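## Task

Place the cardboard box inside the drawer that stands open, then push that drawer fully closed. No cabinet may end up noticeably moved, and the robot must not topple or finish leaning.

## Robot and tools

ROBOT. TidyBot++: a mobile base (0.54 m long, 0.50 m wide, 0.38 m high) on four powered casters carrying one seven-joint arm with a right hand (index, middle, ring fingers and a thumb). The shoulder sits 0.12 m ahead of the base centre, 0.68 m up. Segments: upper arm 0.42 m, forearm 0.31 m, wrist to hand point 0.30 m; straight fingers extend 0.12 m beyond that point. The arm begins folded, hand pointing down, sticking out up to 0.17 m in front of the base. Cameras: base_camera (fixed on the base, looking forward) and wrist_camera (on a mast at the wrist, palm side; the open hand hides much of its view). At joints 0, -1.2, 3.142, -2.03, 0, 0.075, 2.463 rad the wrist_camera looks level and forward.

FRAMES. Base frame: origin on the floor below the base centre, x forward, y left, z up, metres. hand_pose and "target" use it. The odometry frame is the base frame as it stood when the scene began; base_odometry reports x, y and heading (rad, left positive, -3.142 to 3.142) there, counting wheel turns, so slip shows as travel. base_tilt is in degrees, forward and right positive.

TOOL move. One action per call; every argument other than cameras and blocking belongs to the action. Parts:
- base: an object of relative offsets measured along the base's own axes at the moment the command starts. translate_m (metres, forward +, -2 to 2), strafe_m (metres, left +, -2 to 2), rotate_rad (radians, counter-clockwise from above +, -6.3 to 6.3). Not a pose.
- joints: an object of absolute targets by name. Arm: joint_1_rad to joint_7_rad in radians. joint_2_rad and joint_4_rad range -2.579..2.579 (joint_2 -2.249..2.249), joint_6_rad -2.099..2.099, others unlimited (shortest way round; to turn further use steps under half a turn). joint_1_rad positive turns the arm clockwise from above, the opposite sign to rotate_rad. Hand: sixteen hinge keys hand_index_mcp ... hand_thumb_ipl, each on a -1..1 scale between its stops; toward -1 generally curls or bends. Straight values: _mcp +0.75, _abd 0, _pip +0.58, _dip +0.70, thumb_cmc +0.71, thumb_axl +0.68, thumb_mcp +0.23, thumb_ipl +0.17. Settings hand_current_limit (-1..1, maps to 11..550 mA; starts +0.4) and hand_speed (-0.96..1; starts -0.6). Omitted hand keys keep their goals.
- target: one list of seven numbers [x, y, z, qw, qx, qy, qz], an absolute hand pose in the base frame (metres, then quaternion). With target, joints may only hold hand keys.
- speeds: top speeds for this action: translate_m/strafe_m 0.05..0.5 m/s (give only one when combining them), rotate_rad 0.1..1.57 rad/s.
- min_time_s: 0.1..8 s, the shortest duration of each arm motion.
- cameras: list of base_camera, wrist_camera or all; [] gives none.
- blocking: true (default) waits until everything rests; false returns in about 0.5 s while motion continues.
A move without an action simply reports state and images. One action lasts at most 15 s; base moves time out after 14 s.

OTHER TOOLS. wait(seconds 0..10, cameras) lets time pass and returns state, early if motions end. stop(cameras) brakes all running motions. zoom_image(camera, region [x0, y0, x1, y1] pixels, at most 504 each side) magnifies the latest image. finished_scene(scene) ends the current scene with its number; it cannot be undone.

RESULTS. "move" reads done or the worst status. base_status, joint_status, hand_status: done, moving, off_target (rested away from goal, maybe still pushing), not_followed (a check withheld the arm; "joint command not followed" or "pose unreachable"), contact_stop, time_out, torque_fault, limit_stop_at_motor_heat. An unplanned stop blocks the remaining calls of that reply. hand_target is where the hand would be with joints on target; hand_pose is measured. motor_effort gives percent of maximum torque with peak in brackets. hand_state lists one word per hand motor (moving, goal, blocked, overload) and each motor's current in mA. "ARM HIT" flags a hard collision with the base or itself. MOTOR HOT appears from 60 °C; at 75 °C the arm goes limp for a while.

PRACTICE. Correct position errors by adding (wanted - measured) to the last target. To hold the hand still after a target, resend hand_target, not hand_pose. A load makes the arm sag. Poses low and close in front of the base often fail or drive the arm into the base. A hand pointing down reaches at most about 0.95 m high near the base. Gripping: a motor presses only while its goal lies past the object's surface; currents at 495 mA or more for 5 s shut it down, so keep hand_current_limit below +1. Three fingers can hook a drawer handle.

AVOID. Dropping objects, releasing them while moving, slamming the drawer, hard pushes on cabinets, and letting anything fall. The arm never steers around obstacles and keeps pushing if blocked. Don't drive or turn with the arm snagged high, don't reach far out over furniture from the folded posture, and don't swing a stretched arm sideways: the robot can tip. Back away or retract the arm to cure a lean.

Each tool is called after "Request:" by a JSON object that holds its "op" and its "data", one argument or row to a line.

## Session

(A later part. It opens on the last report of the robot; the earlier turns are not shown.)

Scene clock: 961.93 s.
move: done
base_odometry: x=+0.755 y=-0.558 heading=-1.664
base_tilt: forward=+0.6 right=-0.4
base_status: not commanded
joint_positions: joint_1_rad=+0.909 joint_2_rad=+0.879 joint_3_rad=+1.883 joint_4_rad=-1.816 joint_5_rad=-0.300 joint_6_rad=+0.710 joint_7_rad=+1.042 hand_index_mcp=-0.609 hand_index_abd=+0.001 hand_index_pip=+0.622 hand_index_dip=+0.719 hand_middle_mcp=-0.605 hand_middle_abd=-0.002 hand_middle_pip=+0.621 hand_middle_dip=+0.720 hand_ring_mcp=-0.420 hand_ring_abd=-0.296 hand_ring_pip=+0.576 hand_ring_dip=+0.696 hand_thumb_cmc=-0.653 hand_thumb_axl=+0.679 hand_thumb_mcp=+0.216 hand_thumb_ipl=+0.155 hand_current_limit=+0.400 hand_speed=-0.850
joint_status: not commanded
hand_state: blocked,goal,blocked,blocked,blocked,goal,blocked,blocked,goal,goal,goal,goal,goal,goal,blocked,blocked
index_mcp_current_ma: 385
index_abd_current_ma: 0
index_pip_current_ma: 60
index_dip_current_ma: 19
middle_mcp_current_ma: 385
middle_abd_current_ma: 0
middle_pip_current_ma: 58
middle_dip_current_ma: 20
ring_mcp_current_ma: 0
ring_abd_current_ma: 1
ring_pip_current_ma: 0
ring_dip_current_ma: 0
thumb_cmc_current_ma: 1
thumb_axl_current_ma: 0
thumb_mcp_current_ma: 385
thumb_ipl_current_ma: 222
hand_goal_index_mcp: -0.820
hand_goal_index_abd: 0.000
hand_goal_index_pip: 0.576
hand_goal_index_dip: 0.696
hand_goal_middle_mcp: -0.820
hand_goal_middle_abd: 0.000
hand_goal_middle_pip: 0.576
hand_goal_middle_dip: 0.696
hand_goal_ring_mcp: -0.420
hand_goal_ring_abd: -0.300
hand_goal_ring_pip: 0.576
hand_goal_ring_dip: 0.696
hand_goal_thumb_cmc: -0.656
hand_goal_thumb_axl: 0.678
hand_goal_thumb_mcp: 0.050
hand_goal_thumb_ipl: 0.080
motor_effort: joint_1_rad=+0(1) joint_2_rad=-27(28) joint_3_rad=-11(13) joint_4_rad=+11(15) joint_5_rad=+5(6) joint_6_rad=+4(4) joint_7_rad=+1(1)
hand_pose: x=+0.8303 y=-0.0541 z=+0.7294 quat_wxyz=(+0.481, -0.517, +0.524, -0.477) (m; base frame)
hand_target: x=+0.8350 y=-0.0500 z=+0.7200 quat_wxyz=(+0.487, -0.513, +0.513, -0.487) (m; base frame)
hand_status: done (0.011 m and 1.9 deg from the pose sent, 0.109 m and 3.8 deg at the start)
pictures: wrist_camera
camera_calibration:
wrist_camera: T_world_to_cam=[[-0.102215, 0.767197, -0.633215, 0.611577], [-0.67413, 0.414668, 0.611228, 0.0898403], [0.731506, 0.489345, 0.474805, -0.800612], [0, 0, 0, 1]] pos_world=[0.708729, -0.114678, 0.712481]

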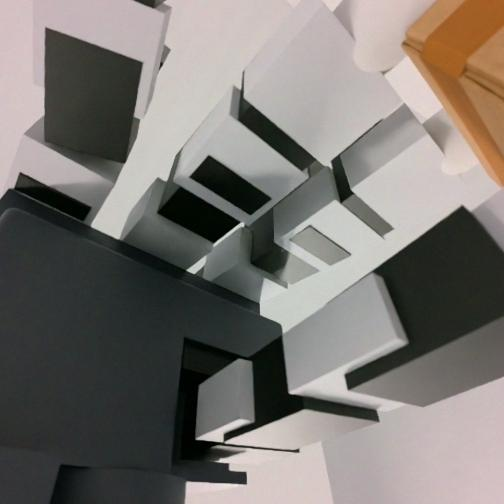

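Request:
{"op": "move", "data": {
  "base": {"strafe_m": 0.04},
  "speeds": {"strafe_m": 0.1}
}}

Request:
{"op": "move", "data": {
  "target": [0.835, -0.05, 0.61, 0.487, -0.513, 0.513, -0.487],
  "min_time_s": 2
}}

Request:
{"op": "move", "data": {
  "target": [0.835, -0.05, 0.55, 0.487, -0.513, 0.513, -0.487],
  "min_time_s": 2,
  "cameras": ["all"]
}}

Scene clock: 984.67 s.
move: done
base_odometry: x=+0.795 y=-0.562 heading=-1.664
base_tilt: forward=+0.5 right=-0.4
base_status: done
joint_positions: joint_1_rad=+0.897 joint_2_rad=+0.881 joint_3_rad=+1.883 joint_4_rad=-1.818 joint_5_rad=-0.298 joint_6_rad=+0.714 joint_7_rad=+1.042 hand_index_mcp=-0.609 hand_index_abd=+0.000 hand_index_pip=+0.622 hand_index_dip=+0.719 hand_middle_mcp=-0.605 hand_middle_abd=-0.002 hand_middle_pip=+0.621 hand_middle_dip=+0.720 hand_ring_mcp=-0.420 hand_ring_abd=-0.296 hand_ring_pip=+0.576 hand_ring_dip=+0.696 hand_thumb_cmc=-0.653 hand_thumb_axl=+0.679 hand_thumb_mcp=+0.216 hand_thumb_ipl=+0.155 hand_current_limit=+0.400 hand_speed=-0.850
joint_status: not commanded
hand_state: blocked,goal,blocked,blocked,blocked,goal,blocked,blocked,goal,goal,goal,goal,goal,goal,blocked,blocked
index_mcp_current_ma: 385
index_abd_current_ma: 0
index_pip_current_ma: 60
index_dip_current_ma: 19
middle_mcp_current_ma: 385
middle_abd_current_ma: 0
middle_pip_current_ma: 58
middle_dip_current_ma: 20
ring_mcp_current_ma: 0
ring_abd_current_ma: 1
ring_pip_current_ma: 0
ring_dip_current_ma: 0
thumb_cmc_current_ma: 1
thumb_axl_current_ma: 0
thumb_mcp_current_ma: 385
thumb_ipl_current_ma: 222
hand_goal_index_mcp: -0.820
hand_goal_index_abd: 0.000
hand_goal_index_pip: 0.576
hand_goal_index_dip: 0.696
hand_goal_middle_mcp: -0.820
hand_goal_middle_abd: 0.000
hand_goal_middle_pip: 0.576
hand_goal_middle_dip: 0.696
hand_goal_ring_mcp: -0.420
hand_goal_ring_abd: -0.300
hand_goal_ring_pip: 0.576
hand_goal_ring_dip: 0.696
hand_goal_thumb_cmc: -0.656
hand_goal_thumb_axl: 0.678
hand_goal_thumb_mcp: 0.050
hand_goal_thumb_ipl: 0.080
motor_effort: joint_1_rad=+0(3) joint_2_rad=-27(28) joint_3_rad=-12(13) joint_4_rad=+11(12) joint_5_rad=+5(6) joint_6_rad=+4(4) joint_7_rad=+1(1)
hand_pose: x=+0.8306 y=-0.0458 z=+0.7288 quat_wxyz=(+0.483, -0.520, +0.521, -0.475) (m; base frame)
hand_target: x=+0.8350 y=-0.0500 z=+0.7200 quat_wxyz=(+0.487, -0.513, +0.513, -0.487) (m; base frame)
hand_status: not commanded
pictures: none

Scene clock: 986.97 s.
move: done
base_odometry: x=+0.795 y=-0.562 heading=-1.664
base_tilt: forward=+0.6 right=-0.4
base_status: not commanded
joint_positions: joint_1_rad=+0.885 joint_2_rad=+1.175 joint_3_rad=+1.883 joint_4_rad=-1.890 joint_5_rad=-0.079 joint_6_rad=+0.905 joint_7_rad=+1.071 hand_index_mcp=-0.609 hand_index_abd=+0.000 hand_index_pip=+0.622 hand_index_dip=+0.719 hand_middle_mcp=-0.605 hand_middle_abd=-0.002 hand_middle_pip=+0.621 hand_middle_dip=+0.720 hand_ring_mcp=-0.420 hand_ring_abd=-0.296 hand_ring_pip=+0.576 hand_ring_dip=+0.696 hand_thumb_cmc=-0.653 hand_thumb_axl=+0.679 hand_thumb_mcp=+0.216 hand_thumb_ipl=+0.155 hand_current_limit=+0.400 hand_speed=-0.850
joint_status: not commanded
hand_state: blocked,goal,blocked,blocked,blocked,goal,blocked,blocked,goal,goal,goal,goal,goal,goal,blocked,blocked
index_mcp_current_ma: 385
index_abd_current_ma: 0
index_pip_current_ma: 60
index_dip_current_ma: 19
middle_mcp_current_ma: 385
middle_abd_current_ma: 0
middle_pip_current_ma: 58
middle_dip_current_ma: 20
ring_mcp_current_ma: 0
ring_abd_current_ma: 1
ring_pip_current_ma: 0
ring_dip_current_ma: 0
thumb_cmc_current_ma: 1
thumb_axl_current_ma: 0
thumb_mcp_current_ma: 385
thumb_ipl_current_ma: 222
hand_goal_index_mcp: -0.820
hand_goal_index_abd: 0.000
hand_goal_index_pip: 0.576
hand_goal_index_dip: 0.696
hand_goal_middle_mcp: -0.820
hand_goal_middle_abd: 0.000
hand_goal_middle_pip: 0.576
hand_goal_middle_dip: 0.696
hand_goal_ring_mcp: -0.420
hand_goal_ring_abd: -0.300
hand_goal_ring_pip: 0.576
hand_goal_ring_dip: 0.696
hand_goal_thumb_cmc: -0.656
hand_goal_thumb_axl: 0.678
hand_goal_thumb_mcp: 0.050
hand_goal_thumb_ipl: 0.080
motor_effort: joint_1_rad=+0(1) joint_2_rad=-29(31) joint_3_rad=-14(15) joint_4_rad=+6(11) joint_5_rad=+6(7) joint_6_rad=+3(4) joint_7_rad=+0(1)
hand_pose: x=+0.8343 y=-0.0511 z=+0.6257 quat_wxyz=(+0.492, -0.507, +0.531, -0.467) (m; base frame)
hand_target: x=+0.8350 y=-0.0500 z=+0.6100 quat_wxyz=(+0.487, -0.513, +0.513, -0.487) (m; base frame)
hand_status: done (0.016 m and 3.2 deg from the pose sent, 0.119 m and 1.9 deg at the start)
pictures: none

Scene clock: 989.27 s.
move: done
base_odometry: x=+0.795 y=-0.562 heading=-1.664
base_tilt: forward=+0.6 right=-0.4
base_status: not commanded
joint_positions: joint_1_rad=+0.885 joint_2_rad=+1.353 joint_3_rad=+1.883 joint_4_rad=-1.890 joint_5_rad=+0.046 joint_6_rad=+0.961 joint_7_rad=+1.140 hand_index_mcp=-0.609 hand_index_abd=+0.000 hand_index_pip=+0.622 hand_index_dip=+0.719 hand_middle_mcp=-0.605 hand_middle_abd=-0.002 hand_middle_pip=+0.621 hand_middle_dip=+0.720 hand_ring_mcp=-0.420 hand_ring_abd=-0.296 hand_ring_pip=+0.576 hand_ring_dip=+0.696 hand_thumb_cmc=-0.653 hand_thumb_axl=+0.679 hand_thumb_mcp=+0.216 hand_thumb_ipl=+0.155 hand_current_limit=+0.400 hand_speed=-0.850
joint_status: not commanded
hand_state: blocked,goal,blocked,blocked,blocked,goal,blocked,blocked,goal,goal,goal,goal,goal,goal,blocked,blocked
index_mcp_current_ma: 385
index_abd_current_ma: 0
index_pip_current_ma: 60
index_dip_current_ma: 19
middle_mcp_current_ma: 385
middle_abd_current_ma: 0
middle_pip_current_ma: 58
middle_dip_current_ma: 20
ring_mcp_current_ma: 0
ring_abd_current_ma: 1
ring_pip_current_ma: 0
ring_dip_current_ma: 0
thumb_cmc_current_ma: 1
thumb_axl_current_ma: 0
thumb_mcp_current_ma: 385
thumb_ipl_current_ma: 222
hand_goal_index_mcp: -0.820
hand_goal_index_abd: 0.000
hand_goal_index_pip: 0.576
hand_goal_index_dip: 0.696
hand_goal_middle_mcp: -0.820
hand_goal_middle_abd: 0.000
hand_goal_middle_pip: 0.576
hand_goal_middle_dip: 0.696
hand_goal_ring_mcp: -0.420
hand_goal_ring_abd: -0.300
hand_goal_ring_pip: 0.576
hand_goal_ring_dip: 0.696
hand_goal_thumb_cmc: -0.656
hand_goal_thumb_axl: 0.678
hand_goal_thumb_mcp: 0.050
hand_goal_thumb_ipl: 0.080
motor_effort: joint_1_rad=+0(1) joint_2_rad=-30(31) joint_3_rad=-15(15) joint_4_rad=+3(6) joint_5_rad=+6(7) joint_6_rad=+3(4) joint_7_rad=+0(1)
hand_pose: x=+0.8368 y=-0.0542 z=+0.5673 quat_wxyz=(+0.492, -0.508, +0.529, -0.469) (m; base frame)
hand_target: x=+0.8350 y=-0.0500 z=+0.5500 quat_wxyz=(+0.487, -0.513, +0.513, -0.487) (m; base frame)
hand_status: done (0.018 m and 2.9 deg from the pose sent, 0.076 m and 3.2 deg at the start)
pictures: base_camera, wrist_camera
camera_calibration:
wrist_camera: T_world_to_cam=[[-0.101029, 0.78682, -0.608858, 0.495806], [-0.679943, 0.392149, 0.619594, 0.192247], [0.726272, 0.476585, 0.495374, -0.736407], [0, 0, 0, 1]] pos_world=[0.71564, -0.114538, 0.547557]

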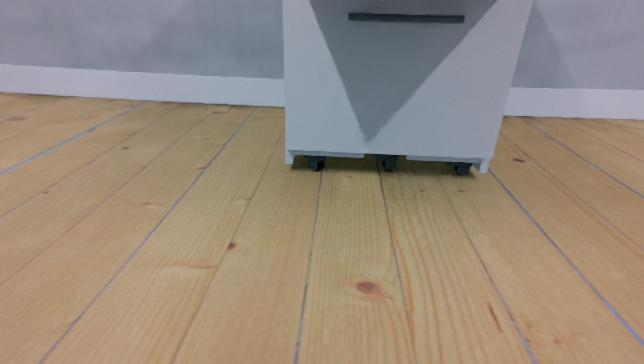

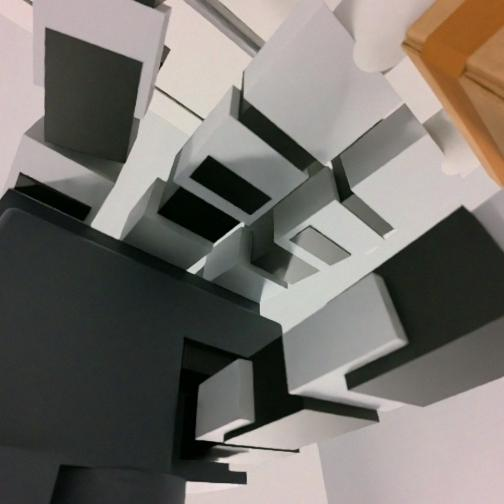

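Request:
{"op": "move", "data": {
  "target": [0.830, -0.048, 0.50, 0.487, -0.513, 0.513, -0.487],
  "min_time_s": 2,
  "cameras": ["wrist_camera"]
}}

Scene clock: 1004.67 s.
move: done
base_odometry: x=+0.795 y=-0.562 heading=-1.664
base_tilt: forward=+0.6 right=-0.4
base_status: not commanded
joint_positions: joint_1_rad=+0.885 joint_2_rad=+1.507 joint_3_rad=+1.883 joint_4_rad=-1.891 joint_5_rad=+0.155 joint_6_rad=+0.989 joint_7_rad=+1.202 hand_index_mcp=-0.609 hand_index_abd=+0.000 hand_index_pip=+0.622 hand_index_dip=+0.719 hand_middle_mcp=-0.605 hand_middle_abd=-0.002 hand_middle_pip=+0.621 hand_middle_dip=+0.720 hand_ring_mcp=-0.420 hand_ring_abd=-0.296 hand_ring_pip=+0.576 hand_ring_dip=+0.696 hand_thumb_cmc=-0.653 hand_thumb_axl=+0.679 hand_thumb_mcp=+0.216 hand_thumb_ipl=+0.155 hand_current_limit=+0.400 hand_speed=-0.850
joint_status: not commanded
hand_state: blocked,goal,blocked,blocked,blocked,goal,blocked,blocked,goal,goal,goal,goal,goal,goal,blocked,blocked
index_mcp_current_ma: 385
index_abd_current_ma: 0
index_pip_current_ma: 60
index_dip_current_ma: 19
middle_mcp_current_ma: 385
middle_abd_current_ma: 0
middle_pip_current_ma: 58
middle_dip_current_ma: 20
ring_mcp_current_ma: 0
ring_abd_current_ma: 1
ring_pip_current_ma: 0
ring_dip_current_ma: 0
thumb_cmc_current_ma: 1
thumb_axl_current_ma: 0
thumb_mcp_current_ma: 385
thumb_ipl_current_ma: 222
hand_goal_index_mcp: -0.820
hand_goal_index_abd: 0.000
hand_goal_index_pip: 0.576
hand_goal_index_dip: 0.696
hand_goal_middle_mcp: -0.820
hand_goal_middle_abd: 0.000
hand_goal_middle_pip: 0.576
hand_goal_middle_dip: 0.696
hand_goal_ring_mcp: -0.420
hand_goal_ring_abd: -0.300
hand_goal_ring_pip: 0.576
hand_goal_ring_dip: 0.696
hand_goal_thumb_cmc: -0.656
hand_goal_thumb_axl: 0.678
hand_goal_thumb_mcp: 0.050
hand_goal_thumb_ipl: 0.080
motor_effort: joint_1_rad=-1(1) joint_2_rad=-30(31) joint_3_rad=-15(15) joint_4_rad=+1(4) joint_5_rad=+7(8) joint_6_rad=+2(3) joint_7_rad=+0(1)
hand_pose: x=+0.8329 y=-0.0460 z=+0.5160 quat_wxyz=(+0.494, -0.513, +0.525, -0.466) (m; base frame)
hand_target: x=+0.8300 y=-0.0480 z=+0.5000 quat_wxyz=(+0.487, -0.513, +0.513, -0.487) (m; base frame)
hand_status: done (0.016 m and 2.9 deg from the pose sent, 0.068 m and 2.9 deg at the start)
pictures: wrist_camera
camera_calibration:
wrist_camera: T_world_to_cam=[[-0.113878, 0.78352, -0.610843, 0.469382], [-0.684807, 0.383539, 0.619627, 0.221761], [0.719771, 0.488871, 0.492883, -0.704725], [0, 0, 0, 1]] pos_world=[0.712557, -0.108304, 0.496657]

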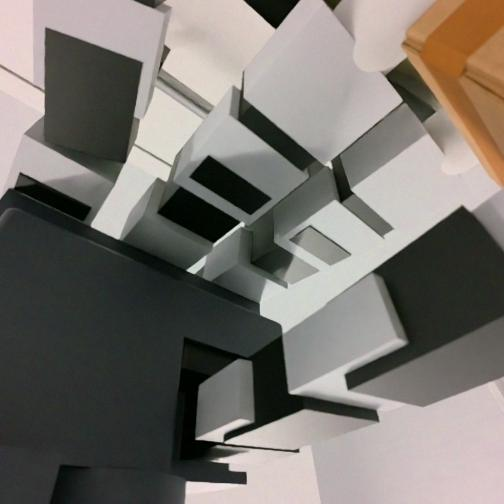

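Request:
{"op": "move", "data": {
  "target": [0.829, -0.048, 0.487, 0.487, -0.513, 0.513, -0.487],
  "min_time_s": 1.5
}}

Scene clock: 1011.77 s.
move: done
base_odometry: x=+0.795 y=-0.562 heading=-1.664
base_tilt: forward=+0.5 right=-0.4
base_status: not commanded
joint_positions: joint_1_rad=+0.885 joint_2_rad=+1.548 joint_3_rad=+1.883 joint_4_rad=-1.891 joint_5_rad=+0.185 joint_6_rad=+0.989 joint_7_rad=+1.221 hand_index_mcp=-0.609 hand_index_abd=+0.000 hand_index_pip=+0.622 hand_index_dip=+0.719 hand_middle_mcp=-0.605 hand_middle_abd=-0.002 hand_middle_pip=+0.621 hand_middle_dip=+0.720 hand_ring_mcp=-0.420 hand_ring_abd=-0.296 hand_ring_pip=+0.576 hand_ring_dip=+0.696 hand_thumb_cmc=-0.653 hand_thumb_axl=+0.679 hand_thumb_mcp=+0.216 hand_thumb_ipl=+0.155 hand_current_limit=+0.400 hand_speed=-0.850
joint_status: not commanded
hand_state: blocked,goal,blocked,blocked,blocked,goal,blocked,blocked,goal,goal,goal,goal,goal,goal,blocked,blocked
index_mcp_current_ma: 385
index_abd_current_ma: 0
index_pip_current_ma: 60
index_dip_current_ma: 19
middle_mcp_current_ma: 385
middle_abd_current_ma: 0
middle_pip_current_ma: 58
middle_dip_current_ma: 20
ring_mcp_current_ma: 0
ring_abd_current_ma: 1
ring_pip_current_ma: 0
ring_dip_current_ma: 0
thumb_cmc_current_ma: 1
thumb_axl_current_ma: 0
thumb_mcp_current_ma: 385
thumb_ipl_current_ma: 222
hand_goal_index_mcp: -0.820
hand_goal_index_abd: 0.000
hand_goal_index_pip: 0.576
hand_goal_index_dip: 0.696
hand_goal_middle_mcp: -0.820
hand_goal_middle_abd: 0.000
hand_goal_middle_pip: 0.576
hand_goal_middle_dip: 0.696
hand_goal_ring_mcp: -0.420
hand_goal_ring_abd: -0.300
hand_goal_ring_pip: 0.576
hand_goal_ring_dip: 0.696
hand_goal_thumb_cmc: -0.656
hand_goal_thumb_axl: 0.678
hand_goal_thumb_mcp: 0.050
hand_goal_thumb_ipl: 0.080
motor_effort: joint_1_rad=-1(1) joint_2_rad=-30(31) joint_3_rad=-15(15) joint_4_rad=+0(1) joint_5_rad=+6(8) joint_6_rad=+2(3) joint_7_rad=+0(1)
hand_pose: x=+0.8307 y=-0.0411 z=+0.5021 quat_wxyz=(+0.495, -0.517, +0.522, -0.463) (m; base frame)
hand_target: x=+0.8290 y=-0.0480 z=+0.4870 quat_wxyz=(+0.487, -0.513, +0.513, -0.487) (m; base frame)
hand_status: done (0.017 m and 3.1 deg from the pose sent, 0.029 m and 2.9 deg at the start)
pictures: none

Request:
{"op": "move", "data": {
  "target": [0.829, -0.052, 0.475, 0.487, -0.513, 0.513, -0.487],
  "min_time_s": 1.5,
  "cameras": ["wrist_camera"]
}}

Scene clock: 1018.17 s.
move: done
base_odometry: x=+0.795 y=-0.562 heading=-1.664
base_tilt: forward=+0.6 right=-0.4
base_status: not commanded
joint_positions: joint_1_rad=+0.885 joint_2_rad=+1.592 joint_3_rad=+1.883 joint_4_rad=-1.891 joint_5_rad=+0.214 joint_6_rad=+0.989 joint_7_rad=+1.243 hand_index_mcp=-0.609 hand_index_abd=+0.000 hand_index_pip=+0.622 hand_index_dip=+0.719 hand_middle_mcp=-0.605 hand_middle_abd=-0.002 hand_middle_pip=+0.621 hand_middle_dip=+0.720 hand_ring_mcp=-0.420 hand_ring_abd=-0.296 hand_ring_pip=+0.576 hand_ring_dip=+0.696 hand_thumb_cmc=-0.653 hand_thumb_axl=+0.679 hand_thumb_mcp=+0.216 hand_thumb_ipl=+0.155 hand_current_limit=+0.400 hand_speed=-0.850
joint_status: not commanded
hand_state: blocked,goal,blocked,blocked,blocked,goal,blocked,blocked,goal,goal,goal,goal,goal,goal,blocked,blocked
index_mcp_current_ma: 385
index_abd_current_ma: 0
index_pip_current_ma: 60
index_dip_current_ma: 19
middle_mcp_current_ma: 385
middle_abd_current_ma: 0
middle_pip_current_ma: 58
middle_dip_current_ma: 20
ring_mcp_current_ma: 0
ring_abd_current_ma: 1
ring_pip_current_ma: 0
ring_dip_current_ma: 0
thumb_cmc_current_ma: 1
thumb_axl_current_ma: 0
thumb_mcp_current_ma: 385
thumb_ipl_current_ma: 222
hand_goal_index_mcp: -0.820
hand_goal_index_abd: 0.000
hand_goal_index_pip: 0.576
hand_goal_index_dip: 0.696
hand_goal_middle_mcp: -0.820
hand_goal_middle_abd: 0.000
hand_goal_middle_pip: 0.576
hand_goal_middle_dip: 0.696
hand_goal_ring_mcp: -0.420
hand_goal_ring_abd: -0.300
hand_goal_ring_pip: 0.576
hand_goal_ring_dip: 0.696
hand_goal_thumb_cmc: -0.656
hand_goal_thumb_axl: 0.678
hand_goal_thumb_mcp: 0.050
hand_goal_thumb_ipl: 0.080
motor_effort: joint_1_rad=+0(1) joint_2_rad=-29(31) joint_3_rad=-15(15) joint_4_rad=-1(1) joint_5_rad=+7(7) joint_6_rad=+2(2) joint_7_rad=+1(1)
hand_pose: x=+0.8277 y=-0.0359 z=+0.4870 quat_wxyz=(+0.496, -0.521, +0.520, -0.461) (m; base frame)
hand_target: x=+0.8290 y=-0.0520 z=+0.4750 quat_wxyz=(+0.487, -0.513, +0.513, -0.487) (m; base frame)
hand_status: done (0.020 m and 3.4 deg from the pose sent, 0.029 m and 3.1 deg at the start)
pictures: wrist_camera
camera_calibration:
wrist_camera: T_world_to_cam=[[-0.132846, 0.777897, -0.614189, 0.460364], [-0.689602, 0.372552, 0.621011, 0.235205], [0.7119, 0.506045, 0.486947, -0.681727], [0, 0, 0, 1]] pos_world=[0.708677, -0.100758, 0.468651]

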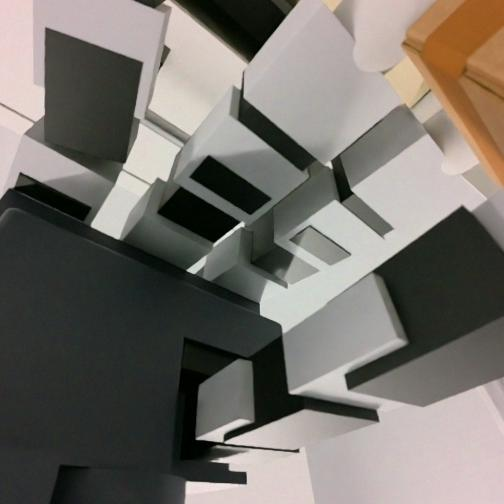

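Request:
{"op": "move", "data": {
  "joints": {"hand_speed": -0.9, "hand_thumb_mcp": 0.25, "hand_thumb_ipl": 0.168, "hand_index_mcp": -0.5, "hand_middle_mcp": -0.5}
}}

Request:
{"op": "move", "data": {
  "joints": {"hand_thumb_mcp": 0.38, "hand_index_mcp": -0.36, "hand_middle_mcp": -0.36},
  "cameras": ["wrist_camera"]
}}

Request:
{"op": "move", "data": {
  "target": [0.831, -0.05, 0.55, 0.487, -0.513, 0.513, -0.487],
  "min_time_s": 2.5,
  "cameras": ["wrist_camera"]
}}

Scene clock: 1031.50 s.
move: done
base_odometry: x=+0.795 y=-0.562 heading=-1.664
base_tilt: forward=+0.6 right=-0.4
base_status: not commanded
joint_positions: joint_1_rad=+0.885 joint_2_rad=+1.592 joint_3_rad=+1.883 joint_4_rad=-1.891 joint_5_rad=+0.215 joint_6_rad=+0.989 joint_7_rad=+1.243 hand_index_mcp=-0.503 hand_index_abd=+0.000 hand_index_pip=+0.579 hand_index_dip=+0.699 hand_middle_mcp=-0.503 hand_middle_abd=-0.002 hand_middle_pip=+0.579 hand_middle_dip=+0.699 hand_ring_mcp=-0.420 hand_ring_abd=-0.296 hand_ring_pip=+0.576 hand_ring_dip=+0.696 hand_thumb_cmc=-0.653 hand_thumb_axl=+0.679 hand_thumb_mcp=+0.247 hand_thumb_ipl=+0.170 hand_current_limit=+0.400 hand_speed=-0.900
joint_status: all done
hand_state: goal,goal,goal,goal,goal,goal,goal,goal,goal,goal,goal,goal,goal,goal,goal,goal
index_mcp_current_ma: -1
index_abd_current_ma: 0
index_pip_current_ma: 1
index_dip_current_ma: 1
middle_mcp_current_ma: -1
middle_abd_current_ma: 0
middle_pip_current_ma: 1
middle_dip_current_ma: 1
ring_mcp_current_ma: 0
ring_abd_current_ma: 1
ring_pip_current_ma: 0
ring_dip_current_ma: 0
thumb_cmc_current_ma: 1
thumb_axl_current_ma: 0
thumb_mcp_current_ma: -1
thumb_ipl_current_ma: 1
hand_goal_index_mcp: -0.500
hand_goal_index_abd: 0.000
hand_goal_index_pip: 0.576
hand_goal_index_dip: 0.696
hand_goal_middle_mcp: -0.500
hand_goal_middle_abd: 0.000
hand_goal_middle_pip: 0.576
hand_goal_middle_dip: 0.696
hand_goal_ring_mcp: -0.420
hand_goal_ring_abd: -0.300
hand_goal_ring_pip: 0.576
hand_goal_ring_dip: 0.696
hand_goal_thumb_cmc: -0.656
hand_goal_thumb_axl: 0.678
hand_goal_thumb_mcp: 0.250
hand_goal_thumb_ipl: 0.168
motor_effort: joint_1_rad=+0(1) joint_2_rad=-29(31) joint_3_rad=-15(15) joint_4_rad=-1(1) joint_5_rad=+6(7) joint_6_rad=+2(2) joint_7_rad=+0(1)
hand_pose: x=+0.8278 y=-0.0358 z=+0.4873 quat_wxyz=(+0.496, -0.521, +0.519, -0.461) (m; base frame)
hand_target: x=+0.8290 y=-0.0520 z=+0.4750 quat_wxyz=(+0.487, -0.513, +0.513, -0.487) (m; base frame)
hand_status: not commanded
pictures: none

Scene clock: 1032.40 s.
move: done
base_odometry: x=+0.795 y=-0.562 heading=-1.664
base_tilt: forward=+0.5 right=-0.4
base_status: not commanded
joint_positions: joint_1_rad=+0.885 joint_2_rad=+1.592 joint_3_rad=+1.883 joint_4_rad=-1.891 joint_5_rad=+0.215 joint_6_rad=+0.989 joint_7_rad=+1.243 hand_index_mcp=-0.366 hand_index_abd=+0.000 hand_index_pip=+0.579 hand_index_dip=+0.699 hand_middle_mcp=-0.366 hand_middle_abd=-0.002 hand_middle_pip=+0.578 hand_middle_dip=+0.699 hand_ring_mcp=-0.420 hand_ring_abd=-0.296 hand_ring_pip=+0.576 hand_ring_dip=+0.696 hand_thumb_cmc=-0.653 hand_thumb_axl=+0.679 hand_thumb_mcp=+0.375 hand_thumb_ipl=+0.170 hand_current_limit=+0.400 hand_speed=-0.900
joint_status: all done
hand_state: goal,goal,goal,goal,goal,goal,goal,goal,goal,goal,goal,goal,goal,goal,goal,goal
index_mcp_current_ma: -2
index_abd_current_ma: 0
index_pip_current_ma: 0
index_dip_current_ma: 1
middle_mcp_current_ma: -2
middle_abd_current_ma: 0
middle_pip_current_ma: 0
middle_dip_current_ma: 1
ring_mcp_current_ma: 0
ring_abd_current_ma: 1
ring_pip_current_ma: 0
ring_dip_current_ma: 0
thumb_cmc_current_ma: 1
thumb_axl_current_ma: 0
thumb_mcp_current_ma: -2
thumb_ipl_current_ma: 1
hand_goal_index_mcp: -0.360
hand_goal_index_abd: 0.000
hand_goal_index_pip: 0.576
hand_goal_index_dip: 0.696
hand_goal_middle_mcp: -0.360
hand_goal_middle_abd: 0.000
hand_goal_middle_pip: 0.576
hand_goal_middle_dip: 0.696
hand_goal_ring_mcp: -0.420
hand_goal_ring_abd: -0.300
hand_goal_ring_pip: 0.576
hand_goal_ring_dip: 0.696
hand_goal_thumb_cmc: -0.656
hand_goal_thumb_axl: 0.678
hand_goal_thumb_mcp: 0.380
hand_goal_thumb_ipl: 0.168
motor_effort: joint_1_rad=-1(1) joint_2_rad=-30(31) joint_3_rad=-15(15) joint_4_rad=-1(1) joint_5_rad=+7(7) joint_6_rad=+2(2) joint_7_rad=+1(1)
hand_pose: x=+0.8278 y=-0.0358 z=+0.4873 quat_wxyz=(+0.496, -0.521, +0.519, -0.461) (m; base frame)
hand_target: x=+0.8290 y=-0.0520 z=+0.4750 quat_wxyz=(+0.487, -0.513, +0.513, -0.487) (m; base frame)
hand_status: not commanded
pictures: wrist_camera
camera_calibration:
wrist_camera: T_world_to_cam=[[-0.132585, 0.77752, -0.614722, 0.460468], [-0.690196, 0.372698, 0.620263, 0.235997], [0.711373, 0.506516, 0.487227, -0.681559], [0, 0, 0, 1]] pos_world=[0.708778, -0.100758, 0.468753]

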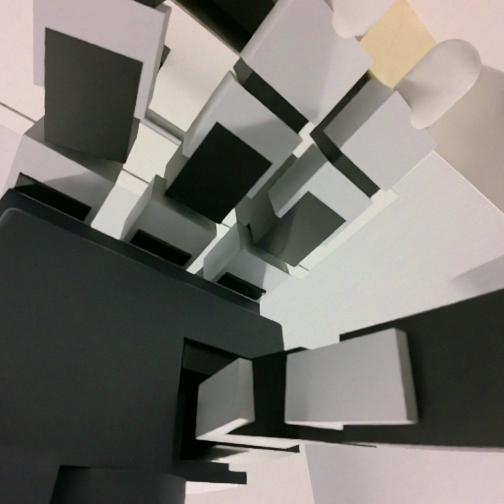

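Scene clock: 1035.20 s.
move: done
base_odometry: x=+0.795 y=-0.562 heading=-1.664
base_tilt: forward=+0.6 right=-0.4
base_status: not commanded
joint_positions: joint_1_rad=+0.885 joint_2_rad=+1.445 joint_3_rad=+1.883 joint_4_rad=-1.903 joint_5_rad=+0.194 joint_6_rad=+0.989 joint_7_rad=+1.214 hand_index_mcp=-0.366 hand_index_abd=+0.000 hand_index_pip=+0.578 hand_index_dip=+0.699 hand_middle_mcp=-0.366 hand_middle_abd=-0.002 hand_middle_pip=+0.578 hand_middle_dip=+0.699 hand_ring_mcp=-0.420 hand_ring_abd=-0.296 hand_ring_pip=+0.576 hand_ring_dip=+0.696 hand_thumb_cmc=-0.653 hand_thumb_axl=+0.679 hand_thumb_mcp=+0.376 hand_thumb_ipl=+0.170 hand_current_limit=+0.400 hand_speed=-0.900
joint_status: not commanded
hand_state: goal,goal,goal,goal,goal,goal,goal,goal,goal,goal,goal,goal,goal,goal,goal,goal
index_mcp_current_ma: -2
index_abd_current_ma: 0
index_pip_current_ma: 0
index_dip_current_ma: 1
middle_mcp_current_ma: -2
middle_abd_current_ma: 0
middle_pip_current_ma: 0
middle_dip_current_ma: 1
ring_mcp_current_ma: 0
ring_abd_current_ma: 1
ring_pip_current_ma: 0
ring_dip_current_ma: 0
thumb_cmc_current_ma: 1
thumb_axl_current_ma: 0
thumb_mcp_current_ma: -2
thumb_ipl_current_ma: 1
hand_goal_index_mcp: -0.360
hand_goal_index_abd: 0.000
hand_goal_index_pip: 0.576
hand_goal_index_dip: 0.696
hand_goal_middle_mcp: -0.360
hand_goal_middle_abd: 0.000
hand_goal_middle_pip: 0.576
hand_goal_middle_dip: 0.696
hand_goal_ring_mcp: -0.420
hand_goal_ring_abd: -0.300
hand_goal_ring_pip: 0.576
hand_goal_ring_dip: 0.696
hand_goal_thumb_cmc: -0.656
hand_goal_thumb_axl: 0.678
hand_goal_thumb_mcp: 0.380
hand_goal_thumb_ipl: 0.168
motor_effort: joint_1_rad=-1(1) joint_2_rad=-30(31) joint_3_rad=-15(15) joint_4_rad=+2(2) joint_5_rad=+8(8) joint_6_rad=+3(3) joint_7_rad=+0(1)
hand_pose: x=+0.8372 y=-0.0463 z=+0.5535 quat_wxyz=(+0.497, -0.523, +0.483, -0.496) (m; base frame)
hand_target: x=+0.8310 y=-0.0500 z=+0.5500 quat_wxyz=(+0.487, -0.513, +0.513, -0.487) (m; base frame)
hand_status: done (0.008 m and 3.9 deg from the pose sent, 0.064 m and 3.4 deg at the start)
pictures: wrist_camera
camera_calibration:
wrist_camera: T_world_to_cam=[[-0.0896406, 0.73119, -0.676259, 0.50655], [-0.733668, 0.41072, 0.541332, 0.287129], [0.673569, 0.544675, 0.499634, -0.688685], [0, 0, 0, 1]] pos_world=[0.719941, -0.113204, 0.531217]

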